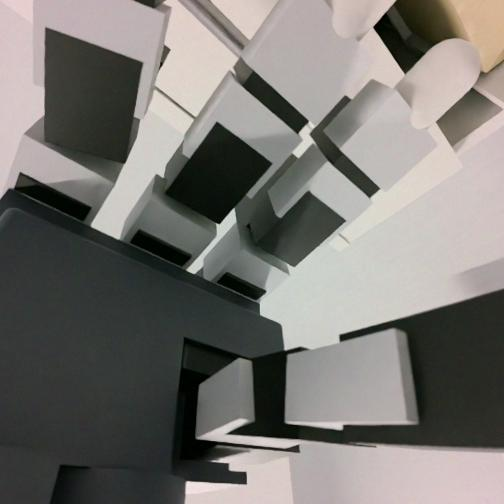

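Raise, back off, then verify.

Request:
{"op": "move", "data": {
  "target": [0.831, -0.05, 0.68, 0.487, -0.513, 0.513, -0.487],
  "min_time_s": 2
}}

Request:
{"op": "move", "data": {
  "base": {"translate_m": -0.45},
  "speeds": {"translate_m": 0.3}
}}

Request:
{"op": "move", "data": {
  "joints": {"joint_1_rad": 0, "joint_2_rad": -0.9, "joint_3_rad": 3.142, "joint_4_rad": -2.03, "joint_5_rad": 0, "joint_6_rad": -0.55, "joint_7_rad": 2.463, "hand_speed": -0.6, "hand_index_mcp": -0.137, "hand_middle_mcp": -0.137, "hand_ring_mcp": 0.75, "hand_ring_abd": 0, "hand_thumb_cmc": 0.714},
  "cameras": ["all"]
}}

Scene clock: 1047.30 s.
move: done
base_odometry: x=+0.795 y=-0.562 heading=-1.664
base_tilt: forward=+0.6 right=-0.4
base_status: not commanded
joint_positions: joint_1_rad=+0.885 joint_2_rad=+1.056 joint_3_rad=+1.883 joint_4_rad=-1.903 joint_5_rad=-0.070 joint_6_rad=+0.921 joint_7_rad=+1.078 hand_index_mcp=-0.366 hand_index_abd=+0.000 hand_index_pip=+0.578 hand_index_dip=+0.699 hand_middle_mcp=-0.366 hand_middle_abd=-0.002 hand_middle_pip=+0.578 hand_middle_dip=+0.699 hand_ring_mcp=-0.420 hand_ring_abd=-0.296 hand_ring_pip=+0.576 hand_ring_dip=+0.696 hand_thumb_cmc=-0.653 hand_thumb_axl=+0.679 hand_thumb_mcp=+0.376 hand_thumb_ipl=+0.170 hand_current_limit=+0.400 hand_speed=-0.900
joint_status: not commanded
hand_state: goal,goal,goal,goal,goal,goal,goal,goal,goal,goal,goal,goal,goal,goal,goal,goal
index_mcp_current_ma: -2
index_abd_current_ma: 0
index_pip_current_ma: 0
index_dip_current_ma: 1
middle_mcp_current_ma: -2
middle_abd_current_ma: 0
middle_pip_current_ma: 0
middle_dip_current_ma: 1
ring_mcp_current_ma: 0
ring_abd_current_ma: 1
ring_pip_current_ma: 0
ring_dip_current_ma: 0
thumb_cmc_current_ma: 1
thumb_axl_current_ma: 0
thumb_mcp_current_ma: -1
thumb_ipl_current_ma: 1
hand_goal_index_mcp: -0.360
hand_goal_index_abd: 0.000
hand_goal_index_pip: 0.576
hand_goal_index_dip: 0.696
hand_goal_middle_mcp: -0.360
hand_goal_middle_abd: 0.000
hand_goal_middle_pip: 0.576
hand_goal_middle_dip: 0.696
hand_goal_ring_mcp: -0.420
hand_goal_ring_abd: -0.300
hand_goal_ring_pip: 0.576
hand_goal_ring_dip: 0.696
hand_goal_thumb_cmc: -0.656
hand_goal_thumb_axl: 0.678
hand_goal_thumb_mcp: 0.380
hand_goal_thumb_ipl: 0.168
motor_effort: joint_1_rad=+0(1) joint_2_rad=-28(32) joint_3_rad=-13(15) joint_4_rad=+8(8) joint_5_rad=+6(7) joint_6_rad=+4(4) joint_7_rad=+0(1)
hand_pose: x=+0.8337 y=-0.0526 z=+0.6851 quat_wxyz=(+0.486, -0.513, +0.485, -0.515) (m; base frame)
hand_target: x=+0.8310 y=-0.0500 z=+0.6800 quat_wxyz=(+0.487, -0.513, +0.513, -0.487) (m; base frame)
hand_status: done (0.006 m and 4.6 deg from the pose sent, 0.127 m and 3.9 deg at the start)
pictures: none

Scene clock: 1049.77 s.
move: done
base_odometry: x=+0.837 y=-0.113 heading=-1.664
base_tilt: forward=+0.5 right=-0.4
base_status: done
joint_positions: joint_1_rad=+0.885 joint_2_rad=+1.055 joint_3_rad=+1.883 joint_4_rad=-1.902 joint_5_rad=-0.073 joint_6_rad=+0.920 joint_7_rad=+1.078 hand_index_mcp=-0.366 hand_index_abd=+0.000 hand_index_pip=+0.578 hand_index_dip=+0.699 hand_middle_mcp=-0.366 hand_middle_abd=-0.002 hand_middle_pip=+0.578 hand_middle_dip=+0.699 hand_ring_mcp=-0.420 hand_ring_abd=-0.296 hand_ring_pip=+0.576 hand_ring_dip=+0.696 hand_thumb_cmc=-0.653 hand_thumb_axl=+0.679 hand_thumb_mcp=+0.377 hand_thumb_ipl=+0.170 hand_current_limit=+0.400 hand_speed=-0.900
joint_status: not commanded
hand_state: goal,goal,goal,goal,goal,goal,goal,goal,goal,goal,goal,goal,goal,goal,goal,goal
index_mcp_current_ma: -2
index_abd_current_ma: 0
index_pip_current_ma: 0
index_dip_current_ma: 1
middle_mcp_current_ma: -2
middle_abd_current_ma: 0
middle_pip_current_ma: 0
middle_dip_current_ma: 1
ring_mcp_current_ma: 0
ring_abd_current_ma: 1
ring_pip_current_ma: 0
ring_dip_current_ma: 0
thumb_cmc_current_ma: 1
thumb_axl_current_ma: 0
thumb_mcp_current_ma: -1
thumb_ipl_current_ma: 1
hand_goal_index_mcp: -0.360
hand_goal_index_abd: 0.000
hand_goal_index_pip: 0.576
hand_goal_index_dip: 0.696
hand_goal_middle_mcp: -0.360
hand_goal_middle_abd: 0.000
hand_goal_middle_pip: 0.576
hand_goal_middle_dip: 0.696
hand_goal_ring_mcp: -0.420
hand_goal_ring_abd: -0.300
hand_goal_ring_pip: 0.576
hand_goal_ring_dip: 0.696
hand_goal_thumb_cmc: -0.656
hand_goal_thumb_axl: 0.678
hand_goal_thumb_mcp: 0.380
hand_goal_thumb_ipl: 0.168
motor_effort: joint_1_rad=+0(2) joint_2_rad=-28(29) joint_3_rad=-13(13) joint_4_rad=+8(9) joint_5_rad=+6(7) joint_6_rad=+4(5) joint_7_rad=+0(1)
hand_pose: x=+0.8337 y=-0.0526 z=+0.6847 quat_wxyz=(+0.486, -0.513, +0.486, -0.514) (m; base frame)
hand_target: x=+0.8310 y=-0.0500 z=+0.6800 quat_wxyz=(+0.487, -0.513, +0.513, -0.487) (m; base frame)
hand_status: not commanded
pictures: none

Scene clock: 1053.10 s.
move: done
base_odometry: x=+0.837 y=-0.113 heading=-1.664
base_tilt: forward=+0.6 right=-0.4
base_status: not commanded
joint_positions: joint_1_rad=+0.016 joint_2_rad=-0.876 joint_3_rad=+3.127 joint_4_rad=-2.006 joint_5_rad=-0.065 joint_6_rad=-0.479 joint_7_rad=+2.426 hand_index_mcp=-0.134 hand_index_abd=+0.002 hand_index_pip=+0.578 hand_index_dip=+0.699 hand_middle_mcp=-0.134 hand_middle_abd=+0.002 hand_middle_pip=+0.578 hand_middle_dip=+0.699 hand_ring_mcp=+0.754 hand_ring_abd=+0.002 hand_ring_pip=+0.576 hand_ring_dip=+0.696 hand_thumb_cmc=+0.718 hand_thumb_axl=+0.679 hand_thumb_mcp=+0.377 hand_thumb_ipl=+0.170 hand_current_limit=+0.400 hand_speed=-0.600
joint_status: all done
hand_state: goal,goal,goal,goal,goal,goal,goal,goal,goal,goal,goal,goal,goal,goal,goal,goal
index_mcp_current_ma: 0
index_abd_current_ma: 0
index_pip_current_ma: 0
index_dip_current_ma: 1
middle_mcp_current_ma: 0
middle_abd_current_ma: 0
middle_pip_current_ma: 0
middle_dip_current_ma: 1
ring_mcp_current_ma: 1
ring_abd_current_ma: 0
ring_pip_current_ma: 0
ring_dip_current_ma: 0
thumb_cmc_current_ma: 1
thumb_axl_current_ma: 0
thumb_mcp_current_ma: -1
thumb_ipl_current_ma: 0
hand_goal_index_mcp: -0.136
hand_goal_index_abd: 0.000
hand_goal_index_pip: 0.576
hand_goal_index_dip: 0.696
hand_goal_middle_mcp: -0.136
hand_goal_middle_abd: 0.000
hand_goal_middle_pip: 0.576
hand_goal_middle_dip: 0.696
hand_goal_ring_mcp: 0.750
hand_goal_ring_abd: 0.000
hand_goal_ring_pip: 0.576
hand_goal_ring_dip: 0.696
hand_goal_thumb_cmc: 0.714
hand_goal_thumb_axl: 0.678
hand_goal_thumb_mcp: 0.380
hand_goal_thumb_ipl: 0.168
motor_effort: joint_1_rad=+0(2) joint_2_rad=+7(30) joint_3_rad=+1(14) joint_4_rad=+18(19) joint_5_rad=+0(6) joint_6_rad=+8(10) joint_7_rad=+0(2)
hand_pose: x=+0.3849 y=-0.0619 z=+1.1191 quat_wxyz=(-0.265, -0.659, -0.291, -0.640) (m; base frame)
hand_target: x=+0.3790 y=-0.0699 z=+1.0962 quat_wxyz=(-0.288, -0.672, -0.321, -0.602) (m; base frame)
hand_status: not commanded
pictures: base_camera, wrist_camera
camera_calibration:
wrist_camera: T_world_to_cam=[[-0.0307207, -0.998064, -0.0540807, 0.0338641], [-0.751515, 0.0587371, -0.657096, 0.981685], [0.659001, 0.020456, -0.751864, 0.715552], [0, 0, 0, 1]] pos_world=[0.267242, -0.0385, 1.18489]

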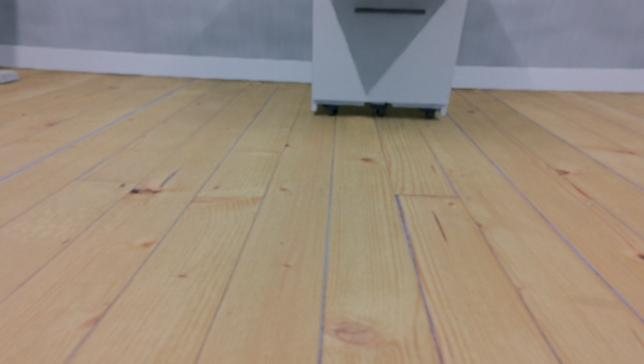

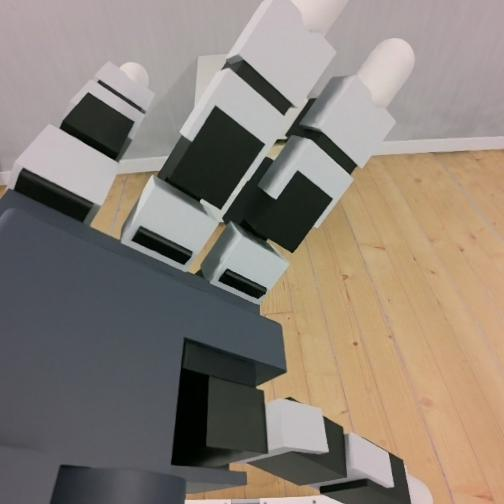

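Request:
{"op": "move", "data": {
  "joints": {"joint_1_rad": 0.5, "hand_index_mcp": -0.479, "hand_middle_mcp": -0.479, "hand_ring_mcp": -0.479},
  "cameras": ["wrist_camera"]
}}

Scene clock: 1060.33 s.
move: done
base_odometry: x=+0.837 y=-0.113 heading=-1.664
base_tilt: forward=+0.5 right=-0.4
base_status: not commanded
joint_positions: joint_1_rad=+0.485 joint_2_rad=-0.876 joint_3_rad=+3.127 joint_4_rad=-2.007 joint_5_rad=-0.064 joint_6_rad=-0.481 joint_7_rad=+2.427 hand_index_mcp=-0.472 hand_index_abd=+0.002 hand_index_pip=+0.578 hand_index_dip=+0.699 hand_middle_mcp=-0.473 hand_middle_abd=+0.002 hand_middle_pip=+0.578 hand_middle_dip=+0.699 hand_ring_mcp=-0.473 hand_ring_abd=+0.002 hand_ring_pip=+0.576 hand_ring_dip=+0.696 hand_thumb_cmc=+0.718 hand_thumb_axl=+0.679 hand_thumb_mcp=+0.377 hand_thumb_ipl=+0.170 hand_current_limit=+0.400 hand_speed=-0.600
joint_status: all done
hand_state: goal,goal,goal,goal,goal,goal,goal,goal,goal,goal,goal,goal,goal,goal,goal,goal
index_mcp_current_ma: 2
index_abd_current_ma: 0
index_pip_current_ma: 0
index_dip_current_ma: 1
middle_mcp_current_ma: 2
middle_abd_current_ma: 0
middle_pip_current_ma: 0
middle_dip_current_ma: 1
ring_mcp_current_ma: 2
ring_abd_current_ma: 0
ring_pip_current_ma: 0
ring_dip_current_ma: 0
thumb_cmc_current_ma: 1
thumb_axl_current_ma: 0
thumb_mcp_current_ma: -1
thumb_ipl_current_ma: 0
hand_goal_index_mcp: -0.478
hand_goal_index_abd: 0.000
hand_goal_index_pip: 0.576
hand_goal_index_dip: 0.696
hand_goal_middle_mcp: -0.478
hand_goal_middle_abd: 0.000
hand_goal_middle_pip: 0.576
hand_goal_middle_dip: 0.696
hand_goal_ring_mcp: -0.478
hand_goal_ring_abd: 0.000
hand_goal_ring_pip: 0.576
hand_goal_ring_dip: 0.696
hand_goal_thumb_cmc: 0.714
hand_goal_thumb_axl: 0.678
hand_goal_thumb_mcp: 0.380
hand_goal_thumb_ipl: 0.168
motor_effort: joint_1_rad=-1(2) joint_2_rad=+7(7) joint_3_rad=+1(2) joint_4_rad=+18(18) joint_5_rad=+0(1) joint_6_rad=+8(9) joint_7_rad=+0(1)
hand_pose: x=+0.3281 y=-0.1758 z=+1.1182 quat_wxyz=(-0.407, -0.710, -0.130, -0.560) (m; base frame)
hand_target: x=+0.3137 y=-0.1860 z=+1.0962 quat_wxyz=(-0.428, -0.730, -0.145, -0.512) (m; base frame)
hand_status: not commanded
pictures: wrist_camera
camera_calibration:
wrist_camera: T_world_to_cam=[[-0.479251, -0.876082, -0.0529096, 0.0857066], [-0.645373, 0.392617, -0.655244, 0.967006], [0.594821, -0.27988, -0.753562, 0.724856], [0, 0, 0, 1]] pos_world=[0.233996, -0.101705, 1.18438]

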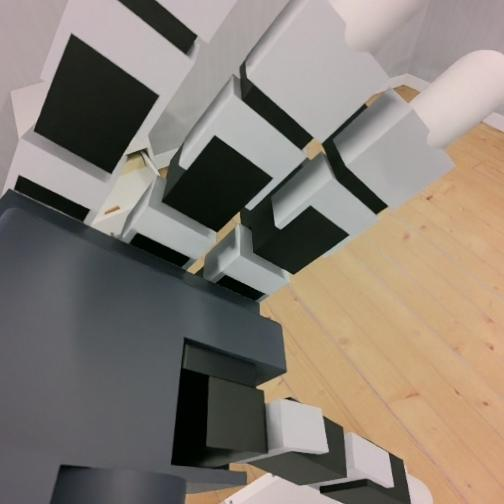

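Request:
{"op": "move", "data": {
  "joints": {"joint_1_rad": -0.5, "hand_index_pip": -0.591, "hand_middle_pip": -0.591, "hand_ring_pip": -0.591, "hand_index_dip": -0.174, "hand_middle_dip": -0.174, "hand_ring_dip": -0.174},
  "cameras": ["wrist_camera"]
}}

Scene clock: 1067.73 s.
move: done
base_odometry: x=+0.837 y=-0.113 heading=-1.664
base_tilt: forward=+0.5 right=-0.4
base_status: not commanded
joint_positions: joint_1_rad=-0.485 joint_2_rad=-0.876 joint_3_rad=+3.128 joint_4_rad=-2.007 joint_5_rad=-0.064 joint_6_rad=-0.481 joint_7_rad=+2.428 hand_index_mcp=-0.476 hand_index_abd=+0.002 hand_index_pip=-0.589 hand_index_dip=-0.171 hand_middle_mcp=-0.476 hand_middle_abd=+0.002 hand_middle_pip=-0.589 hand_middle_dip=-0.171 hand_ring_mcp=-0.476 hand_ring_abd=+0.002 hand_ring_pip=-0.589 hand_ring_dip=-0.171 hand_thumb_cmc=+0.718 hand_thumb_axl=+0.679 hand_thumb_mcp=+0.377 hand_thumb_ipl=+0.170 hand_current_limit=+0.400 hand_speed=-0.600
joint_status: all done
hand_state: goal,goal,goal,goal,goal,goal,goal,goal,goal,goal,goal,goal,goal,goal,goal,goal
index_mcp_current_ma: 0
index_abd_current_ma: 0
index_pip_current_ma: 0
index_dip_current_ma: 1
middle_mcp_current_ma: 0
middle_abd_current_ma: 0
middle_pip_current_ma: 0
middle_dip_current_ma: 1
ring_mcp_current_ma: 0
ring_abd_current_ma: 0
ring_pip_current_ma: 0
ring_dip_current_ma: 1
thumb_cmc_current_ma: 1
thumb_axl_current_ma: 0
thumb_mcp_current_ma: -1
thumb_ipl_current_ma: 0
hand_goal_index_mcp: -0.478
hand_goal_index_abd: 0.000
hand_goal_index_pip: -0.590
hand_goal_index_dip: -0.174
hand_goal_middle_mcp: -0.478
hand_goal_middle_abd: 0.000
hand_goal_middle_pip: -0.590
hand_goal_middle_dip: -0.174
hand_goal_ring_mcp: -0.478
hand_goal_ring_abd: 0.000
hand_goal_ring_pip: -0.590
hand_goal_ring_dip: -0.174
hand_goal_thumb_cmc: 0.714
hand_goal_thumb_axl: 0.678
hand_goal_thumb_mcp: 0.380
hand_goal_thumb_ipl: 0.168
motor_effort: joint_1_rad=-1(2) joint_2_rad=+6(7) joint_3_rad=+1(2) joint_4_rad=+18(18) joint_5_rad=+0(1) joint_6_rad=+8(9) joint_7_rad=+1(1)
hand_pose: x=+0.3823 y=+0.0731 z=+1.1182 quat_wxyz=(-0.099, -0.567, -0.446, -0.685) (m; base frame)
hand_target: x=+0.3807 y=+0.0633 z=+1.0962 quat_wxyz=(-0.130, -0.572, -0.477, -0.655) (m; base frame)
hand_status: not commanded
pictures: wrist_camera
camera_calibration:
wrist_camera: T_world_to_cam=[[0.451825, -0.890538, -0.0528842, -0.0251842], [-0.68874, -0.310535, -0.655138, 0.972047], [0.567002, 0.332431, -0.753656, 0.72817], [0, 0, 0, 1]] pos_world=[0.267992, 0.0373611, 1.18428]

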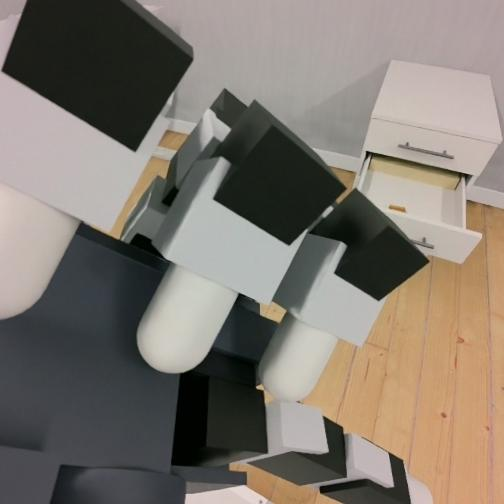

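Request:
{"op": "zoom_image", "data": {
  "camera": "wrist_camera",
  "region": [330, 40, 504, 280]
}}

Scaled by 2.100 from the camera's 504x504 image, which has a finer 720x720 frame.

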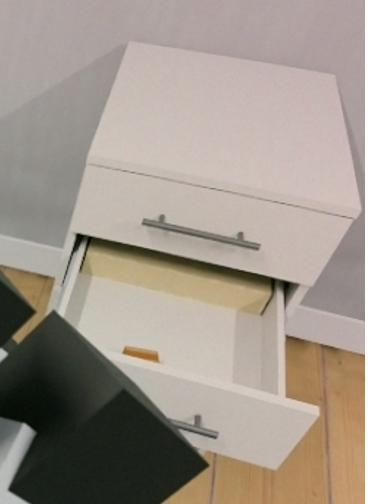

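Request:
{"op": "move", "data": {
  "cameras": ["base_camera"],
  "joints": {"hand_thumb_mcp": 0.225}
}}

Request:
{"op": "zoom_image", "data": {
  "camera": "base_camera",
  "region": [290, 0, 470, 120]
}}

Scene clock: 1090.30 s.
move: done
base_odometry: x=+0.837 y=-0.113 heading=-1.664
base_tilt: forward=+0.5 right=-0.4
base_status: not commanded
joint_positions: joint_1_rad=-0.485 joint_2_rad=-0.876 joint_3_rad=+3.128 joint_4_rad=-2.007 joint_5_rad=-0.064 joint_6_rad=-0.481 joint_7_rad=+2.428 hand_index_mcp=-0.476 hand_index_abd=+0.002 hand_index_pip=-0.589 hand_index_dip=-0.171 hand_middle_mcp=-0.476 hand_middle_abd=+0.002 hand_middle_pip=-0.589 hand_middle_dip=-0.171 hand_ring_mcp=-0.476 hand_ring_abd=+0.002 hand_ring_pip=-0.589 hand_ring_dip=-0.171 hand_thumb_cmc=+0.718 hand_thumb_axl=+0.679 hand_thumb_mcp=+0.228 hand_thumb_ipl=+0.170 hand_current_limit=+0.400 hand_speed=-0.600
joint_status: all done
hand_state: goal,goal,goal,goal,goal,goal,goal,goal,goal,goal,goal,goal,goal,goal,goal,goal
index_mcp_current_ma: 0
index_abd_current_ma: 0
index_pip_current_ma: 0
index_dip_current_ma: 1
middle_mcp_current_ma: 0
middle_abd_current_ma: 0
middle_pip_current_ma: 0
middle_dip_current_ma: 1
ring_mcp_current_ma: 0
ring_abd_current_ma: 0
ring_pip_current_ma: 0
ring_dip_current_ma: 1
thumb_cmc_current_ma: 1
thumb_axl_current_ma: 0
thumb_mcp_current_ma: 0
thumb_ipl_current_ma: 0
hand_goal_index_mcp: -0.478
hand_goal_index_abd: 0.000
hand_goal_index_pip: -0.590
hand_goal_index_dip: -0.174
hand_goal_middle_mcp: -0.478
hand_goal_middle_abd: 0.000
hand_goal_middle_pip: -0.590
hand_goal_middle_dip: -0.174
hand_goal_ring_mcp: -0.478
hand_goal_ring_abd: 0.000
hand_goal_ring_pip: -0.590
hand_goal_ring_dip: -0.174
hand_goal_thumb_cmc: 0.714
hand_goal_thumb_axl: 0.678
hand_goal_thumb_mcp: 0.226
hand_goal_thumb_ipl: 0.168
motor_effort: joint_1_rad=-1(1) joint_2_rad=+6(8) joint_3_rad=+1(1) joint_4_rad=+18(18) joint_5_rad=+0(1) joint_6_rad=+8(8) joint_7_rad=+1(1)
hand_pose: x=+0.3823 y=+0.0732 z=+1.1182 quat_wxyz=(-0.099, -0.567, -0.446, -0.685) (m; base frame)
hand_target: x=+0.3807 y=+0.0633 z=+1.0962 quat_wxyz=(-0.130, -0.572, -0.477, -0.655) (m; base frame)
hand_status: not commanded
pictures: base_camera

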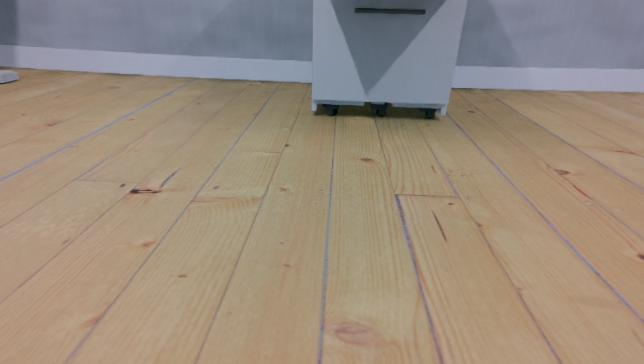

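Scaled by 2.800.

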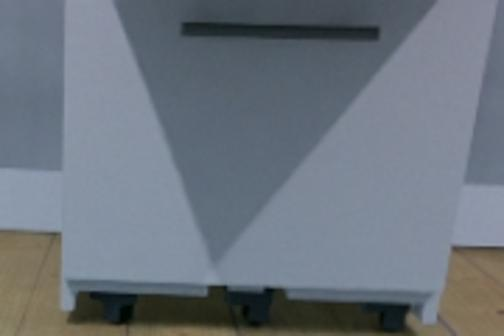

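Request:
{"op": "move", "data": {
  "target": [0.76, -0.06, 0.75, 0.487, -0.513, 0.513, -0.487]
}}

Request:
{"op": "move", "data": {
  "target": [0.78, -0.05, 0.55, 0.487, -0.513, 0.513, -0.487]
}}

Request:
{"op": "move", "data": {
  "target": [0.78, -0.035, 0.43, 0.487, -0.513, 0.513, -0.487]
}}

Scene clock: 1118.40 s.
move: done
base_odometry: x=+0.837 y=-0.113 heading=-1.664
base_tilt: forward=+0.6 right=-0.4
base_status: not commanded
joint_positions: joint_1_rad=-0.248 joint_2_rad=+0.328 joint_3_rad=+3.737 joint_4_rad=-2.045 joint_5_rad=+0.394 joint_6_rad=+0.812 joint_7_rad=-0.474 hand_index_mcp=-0.476 hand_index_abd=+0.002 hand_index_pip=-0.589 hand_index_dip=-0.171 hand_middle_mcp=-0.476 hand_middle_abd=+0.002 hand_middle_pip=-0.589 hand_middle_dip=-0.171 hand_ring_mcp=-0.476 hand_ring_abd=+0.002 hand_ring_pip=-0.589 hand_ring_dip=-0.171 hand_thumb_cmc=+0.707 hand_thumb_axl=+0.679 hand_thumb_mcp=+0.228 hand_thumb_ipl=+0.170 hand_current_limit=+0.400 hand_speed=-0.600
joint_status: not commanded
hand_state: goal,goal,goal,goal,goal,goal,goal,goal,goal,goal,goal,goal,goal,goal,goal,goal
index_mcp_current_ma: 0
index_abd_current_ma: 0
index_pip_current_ma: 0
index_dip_current_ma: 1
middle_mcp_current_ma: 0
middle_abd_current_ma: 0
middle_pip_current_ma: 0
middle_dip_current_ma: 1
ring_mcp_current_ma: 0
ring_abd_current_ma: 0
ring_pip_current_ma: 0
ring_dip_current_ma: 1
thumb_cmc_current_ma: -3
thumb_axl_current_ma: 0
thumb_mcp_current_ma: 0
thumb_ipl_current_ma: 0
hand_goal_index_mcp: -0.478
hand_goal_index_abd: 0.000
hand_goal_index_pip: -0.590
hand_goal_index_dip: -0.174
hand_goal_middle_mcp: -0.478
hand_goal_middle_abd: 0.000
hand_goal_middle_pip: -0.590
hand_goal_middle_dip: -0.174
hand_goal_ring_mcp: -0.478
hand_goal_ring_abd: 0.000
hand_goal_ring_pip: -0.590
hand_goal_ring_dip: -0.174
hand_goal_thumb_cmc: 0.714
hand_goal_thumb_axl: 0.678
hand_goal_thumb_mcp: 0.226
hand_goal_thumb_ipl: 0.168
motor_effort: joint_1_rad=-1(1) joint_2_rad=-23(24) joint_3_rad=+3(3) joint_4_rad=+15(19) joint_5_rad=-3(4) joint_6_rad=+7(8) joint_7_rad=+0(1)
hand_pose: x=+0.7630 y=-0.0635 z=+0.7741 quat_wxyz=(+0.487, -0.493, +0.521, -0.499) (m; base frame)
hand_target: x=+0.7600 y=-0.0600 z=+0.7500 quat_wxyz=(+0.487, -0.513, +0.513, -0.487) (m; base frame)
hand_status: done (0.025 m and 2.8 deg from the pose sent, 0.544 m and 139.3 deg at the start)
pictures: none

Scene clock: 1120.70 s.
move: done
base_odometry: x=+0.837 y=-0.113 heading=-1.664
base_tilt: forward=+0.5 right=-0.4
base_status: not commanded
joint_positions: joint_1_rad=-0.447 joint_2_rad=+1.073 joint_3_rad=+4.122 joint_4_rad=-2.119 joint_5_rad=+0.193 joint_6_rad=+1.416 joint_7_rad=-0.839 hand_index_mcp=-0.476 hand_index_abd=+0.002 hand_index_pip=-0.589 hand_index_dip=-0.171 hand_middle_mcp=-0.476 hand_middle_abd=+0.002 hand_middle_pip=-0.589 hand_middle_dip=-0.171 hand_ring_mcp=-0.476 hand_ring_abd=+0.002 hand_ring_pip=-0.589 hand_ring_dip=-0.171 hand_thumb_cmc=+0.707 hand_thumb_axl=+0.679 hand_thumb_mcp=+0.227 hand_thumb_ipl=+0.170 hand_current_limit=+0.400 hand_speed=-0.600
joint_status: not commanded
hand_state: goal,goal,goal,goal,goal,goal,goal,goal,goal,goal,goal,goal,goal,goal,goal,goal
index_mcp_current_ma: 0
index_abd_current_ma: 0
index_pip_current_ma: 0
index_dip_current_ma: 1
middle_mcp_current_ma: 0
middle_abd_current_ma: 0
middle_pip_current_ma: 0
middle_dip_current_ma: 1
ring_mcp_current_ma: 0
ring_abd_current_ma: 0
ring_pip_current_ma: 0
ring_dip_current_ma: 1
thumb_cmc_current_ma: -3
thumb_axl_current_ma: 0
thumb_mcp_current_ma: 0
thumb_ipl_current_ma: 0
hand_goal_index_mcp: -0.478
hand_goal_index_abd: 0.000
hand_goal_index_pip: -0.590
hand_goal_index_dip: -0.174
hand_goal_middle_mcp: -0.478
hand_goal_middle_abd: 0.000
hand_goal_middle_pip: -0.590
hand_goal_middle_dip: -0.174
hand_goal_ring_mcp: -0.478
hand_goal_ring_abd: 0.000
hand_goal_ring_pip: -0.590
hand_goal_ring_dip: -0.174
hand_goal_thumb_cmc: 0.714
hand_goal_thumb_axl: 0.678
hand_goal_thumb_mcp: 0.226
hand_goal_thumb_ipl: 0.168
motor_effort: joint_1_rad=+0(1) joint_2_rad=-29(31) joint_3_rad=+10(10) joint_4_rad=+5(15) joint_5_rad=-7(7) joint_6_rad=+5(7) joint_7_rad=+0(1)
hand_pose: x=+0.7818 y=-0.0500 z=+0.5510 quat_wxyz=(+0.476, -0.526, +0.519, -0.476) (m; base frame)
hand_target: x=+0.7800 y=-0.0500 z=+0.5500 quat_wxyz=(+0.487, -0.513, +0.513, -0.487) (m; base frame)
hand_status: done (0.002 m and 2.4 deg from the pose sent, 0.225 m and 2.8 deg at the start)
pictures: none

Scene clock: 1122.80 s.
move: done
base_odometry: x=+0.837 y=-0.113 heading=-1.664
base_tilt: forward=+0.5 right=-0.4
base_status: not commanded
joint_positions: joint_1_rad=-0.623 joint_2_rad=+1.636 joint_3_rad=+4.295 joint_4_rad=-2.071 joint_5_rad=-0.203 joint_6_rad=+1.418 joint_7_rad=-1.250 hand_index_mcp=-0.476 hand_index_abd=+0.002 hand_index_pip=-0.589 hand_index_dip=-0.171 hand_middle_mcp=-0.476 hand_middle_abd=+0.002 hand_middle_pip=-0.589 hand_middle_dip=-0.171 hand_ring_mcp=-0.476 hand_ring_abd=+0.002 hand_ring_pip=-0.589 hand_ring_dip=-0.171 hand_thumb_cmc=+0.707 hand_thumb_axl=+0.679 hand_thumb_mcp=+0.227 hand_thumb_ipl=+0.170 hand_current_limit=+0.400 hand_speed=-0.600
joint_status: not commanded
hand_state: goal,goal,goal,goal,goal,goal,goal,goal,goal,goal,goal,goal,goal,goal,goal,goal
index_mcp_current_ma: 0
index_abd_current_ma: 0
index_pip_current_ma: 0
index_dip_current_ma: 1
middle_mcp_current_ma: 0
middle_abd_current_ma: 0
middle_pip_current_ma: 0
middle_dip_current_ma: 1
ring_mcp_current_ma: 0
ring_abd_current_ma: 0
ring_pip_current_ma: 0
ring_dip_current_ma: 1
thumb_cmc_current_ma: -3
thumb_axl_current_ma: 0
thumb_mcp_current_ma: 0
thumb_ipl_current_ma: 0
hand_goal_index_mcp: -0.478
hand_goal_index_abd: 0.000
hand_goal_index_pip: -0.590
hand_goal_index_dip: -0.174
hand_goal_middle_mcp: -0.478
hand_goal_middle_abd: 0.000
hand_goal_middle_pip: -0.590
hand_goal_middle_dip: -0.174
hand_goal_ring_mcp: -0.478
hand_goal_ring_abd: 0.000
hand_goal_ring_pip: -0.590
hand_goal_ring_dip: -0.174
hand_goal_thumb_cmc: 0.714
hand_goal_thumb_axl: 0.678
hand_goal_thumb_mcp: 0.226
hand_goal_thumb_ipl: 0.168
motor_effort: joint_1_rad=+0(1) joint_2_rad=-27(31) joint_3_rad=+13(14) joint_4_rad=-2(5) joint_5_rad=-8(9) joint_6_rad=+2(5) joint_7_rad=+0(1)
hand_pose: x=+0.7731 y=-0.0528 z=+0.4228 quat_wxyz=(+0.456, -0.512, +0.542, -0.486) (m; base frame)
hand_target: x=+0.7800 y=-0.0350 z=+0.4300 quat_wxyz=(+0.487, -0.513, +0.513, -0.487) (m; base frame)
hand_status: done (0.020 m and 4.8 deg from the pose sent, 0.122 m and 2.4 deg at the start)
pictures: none


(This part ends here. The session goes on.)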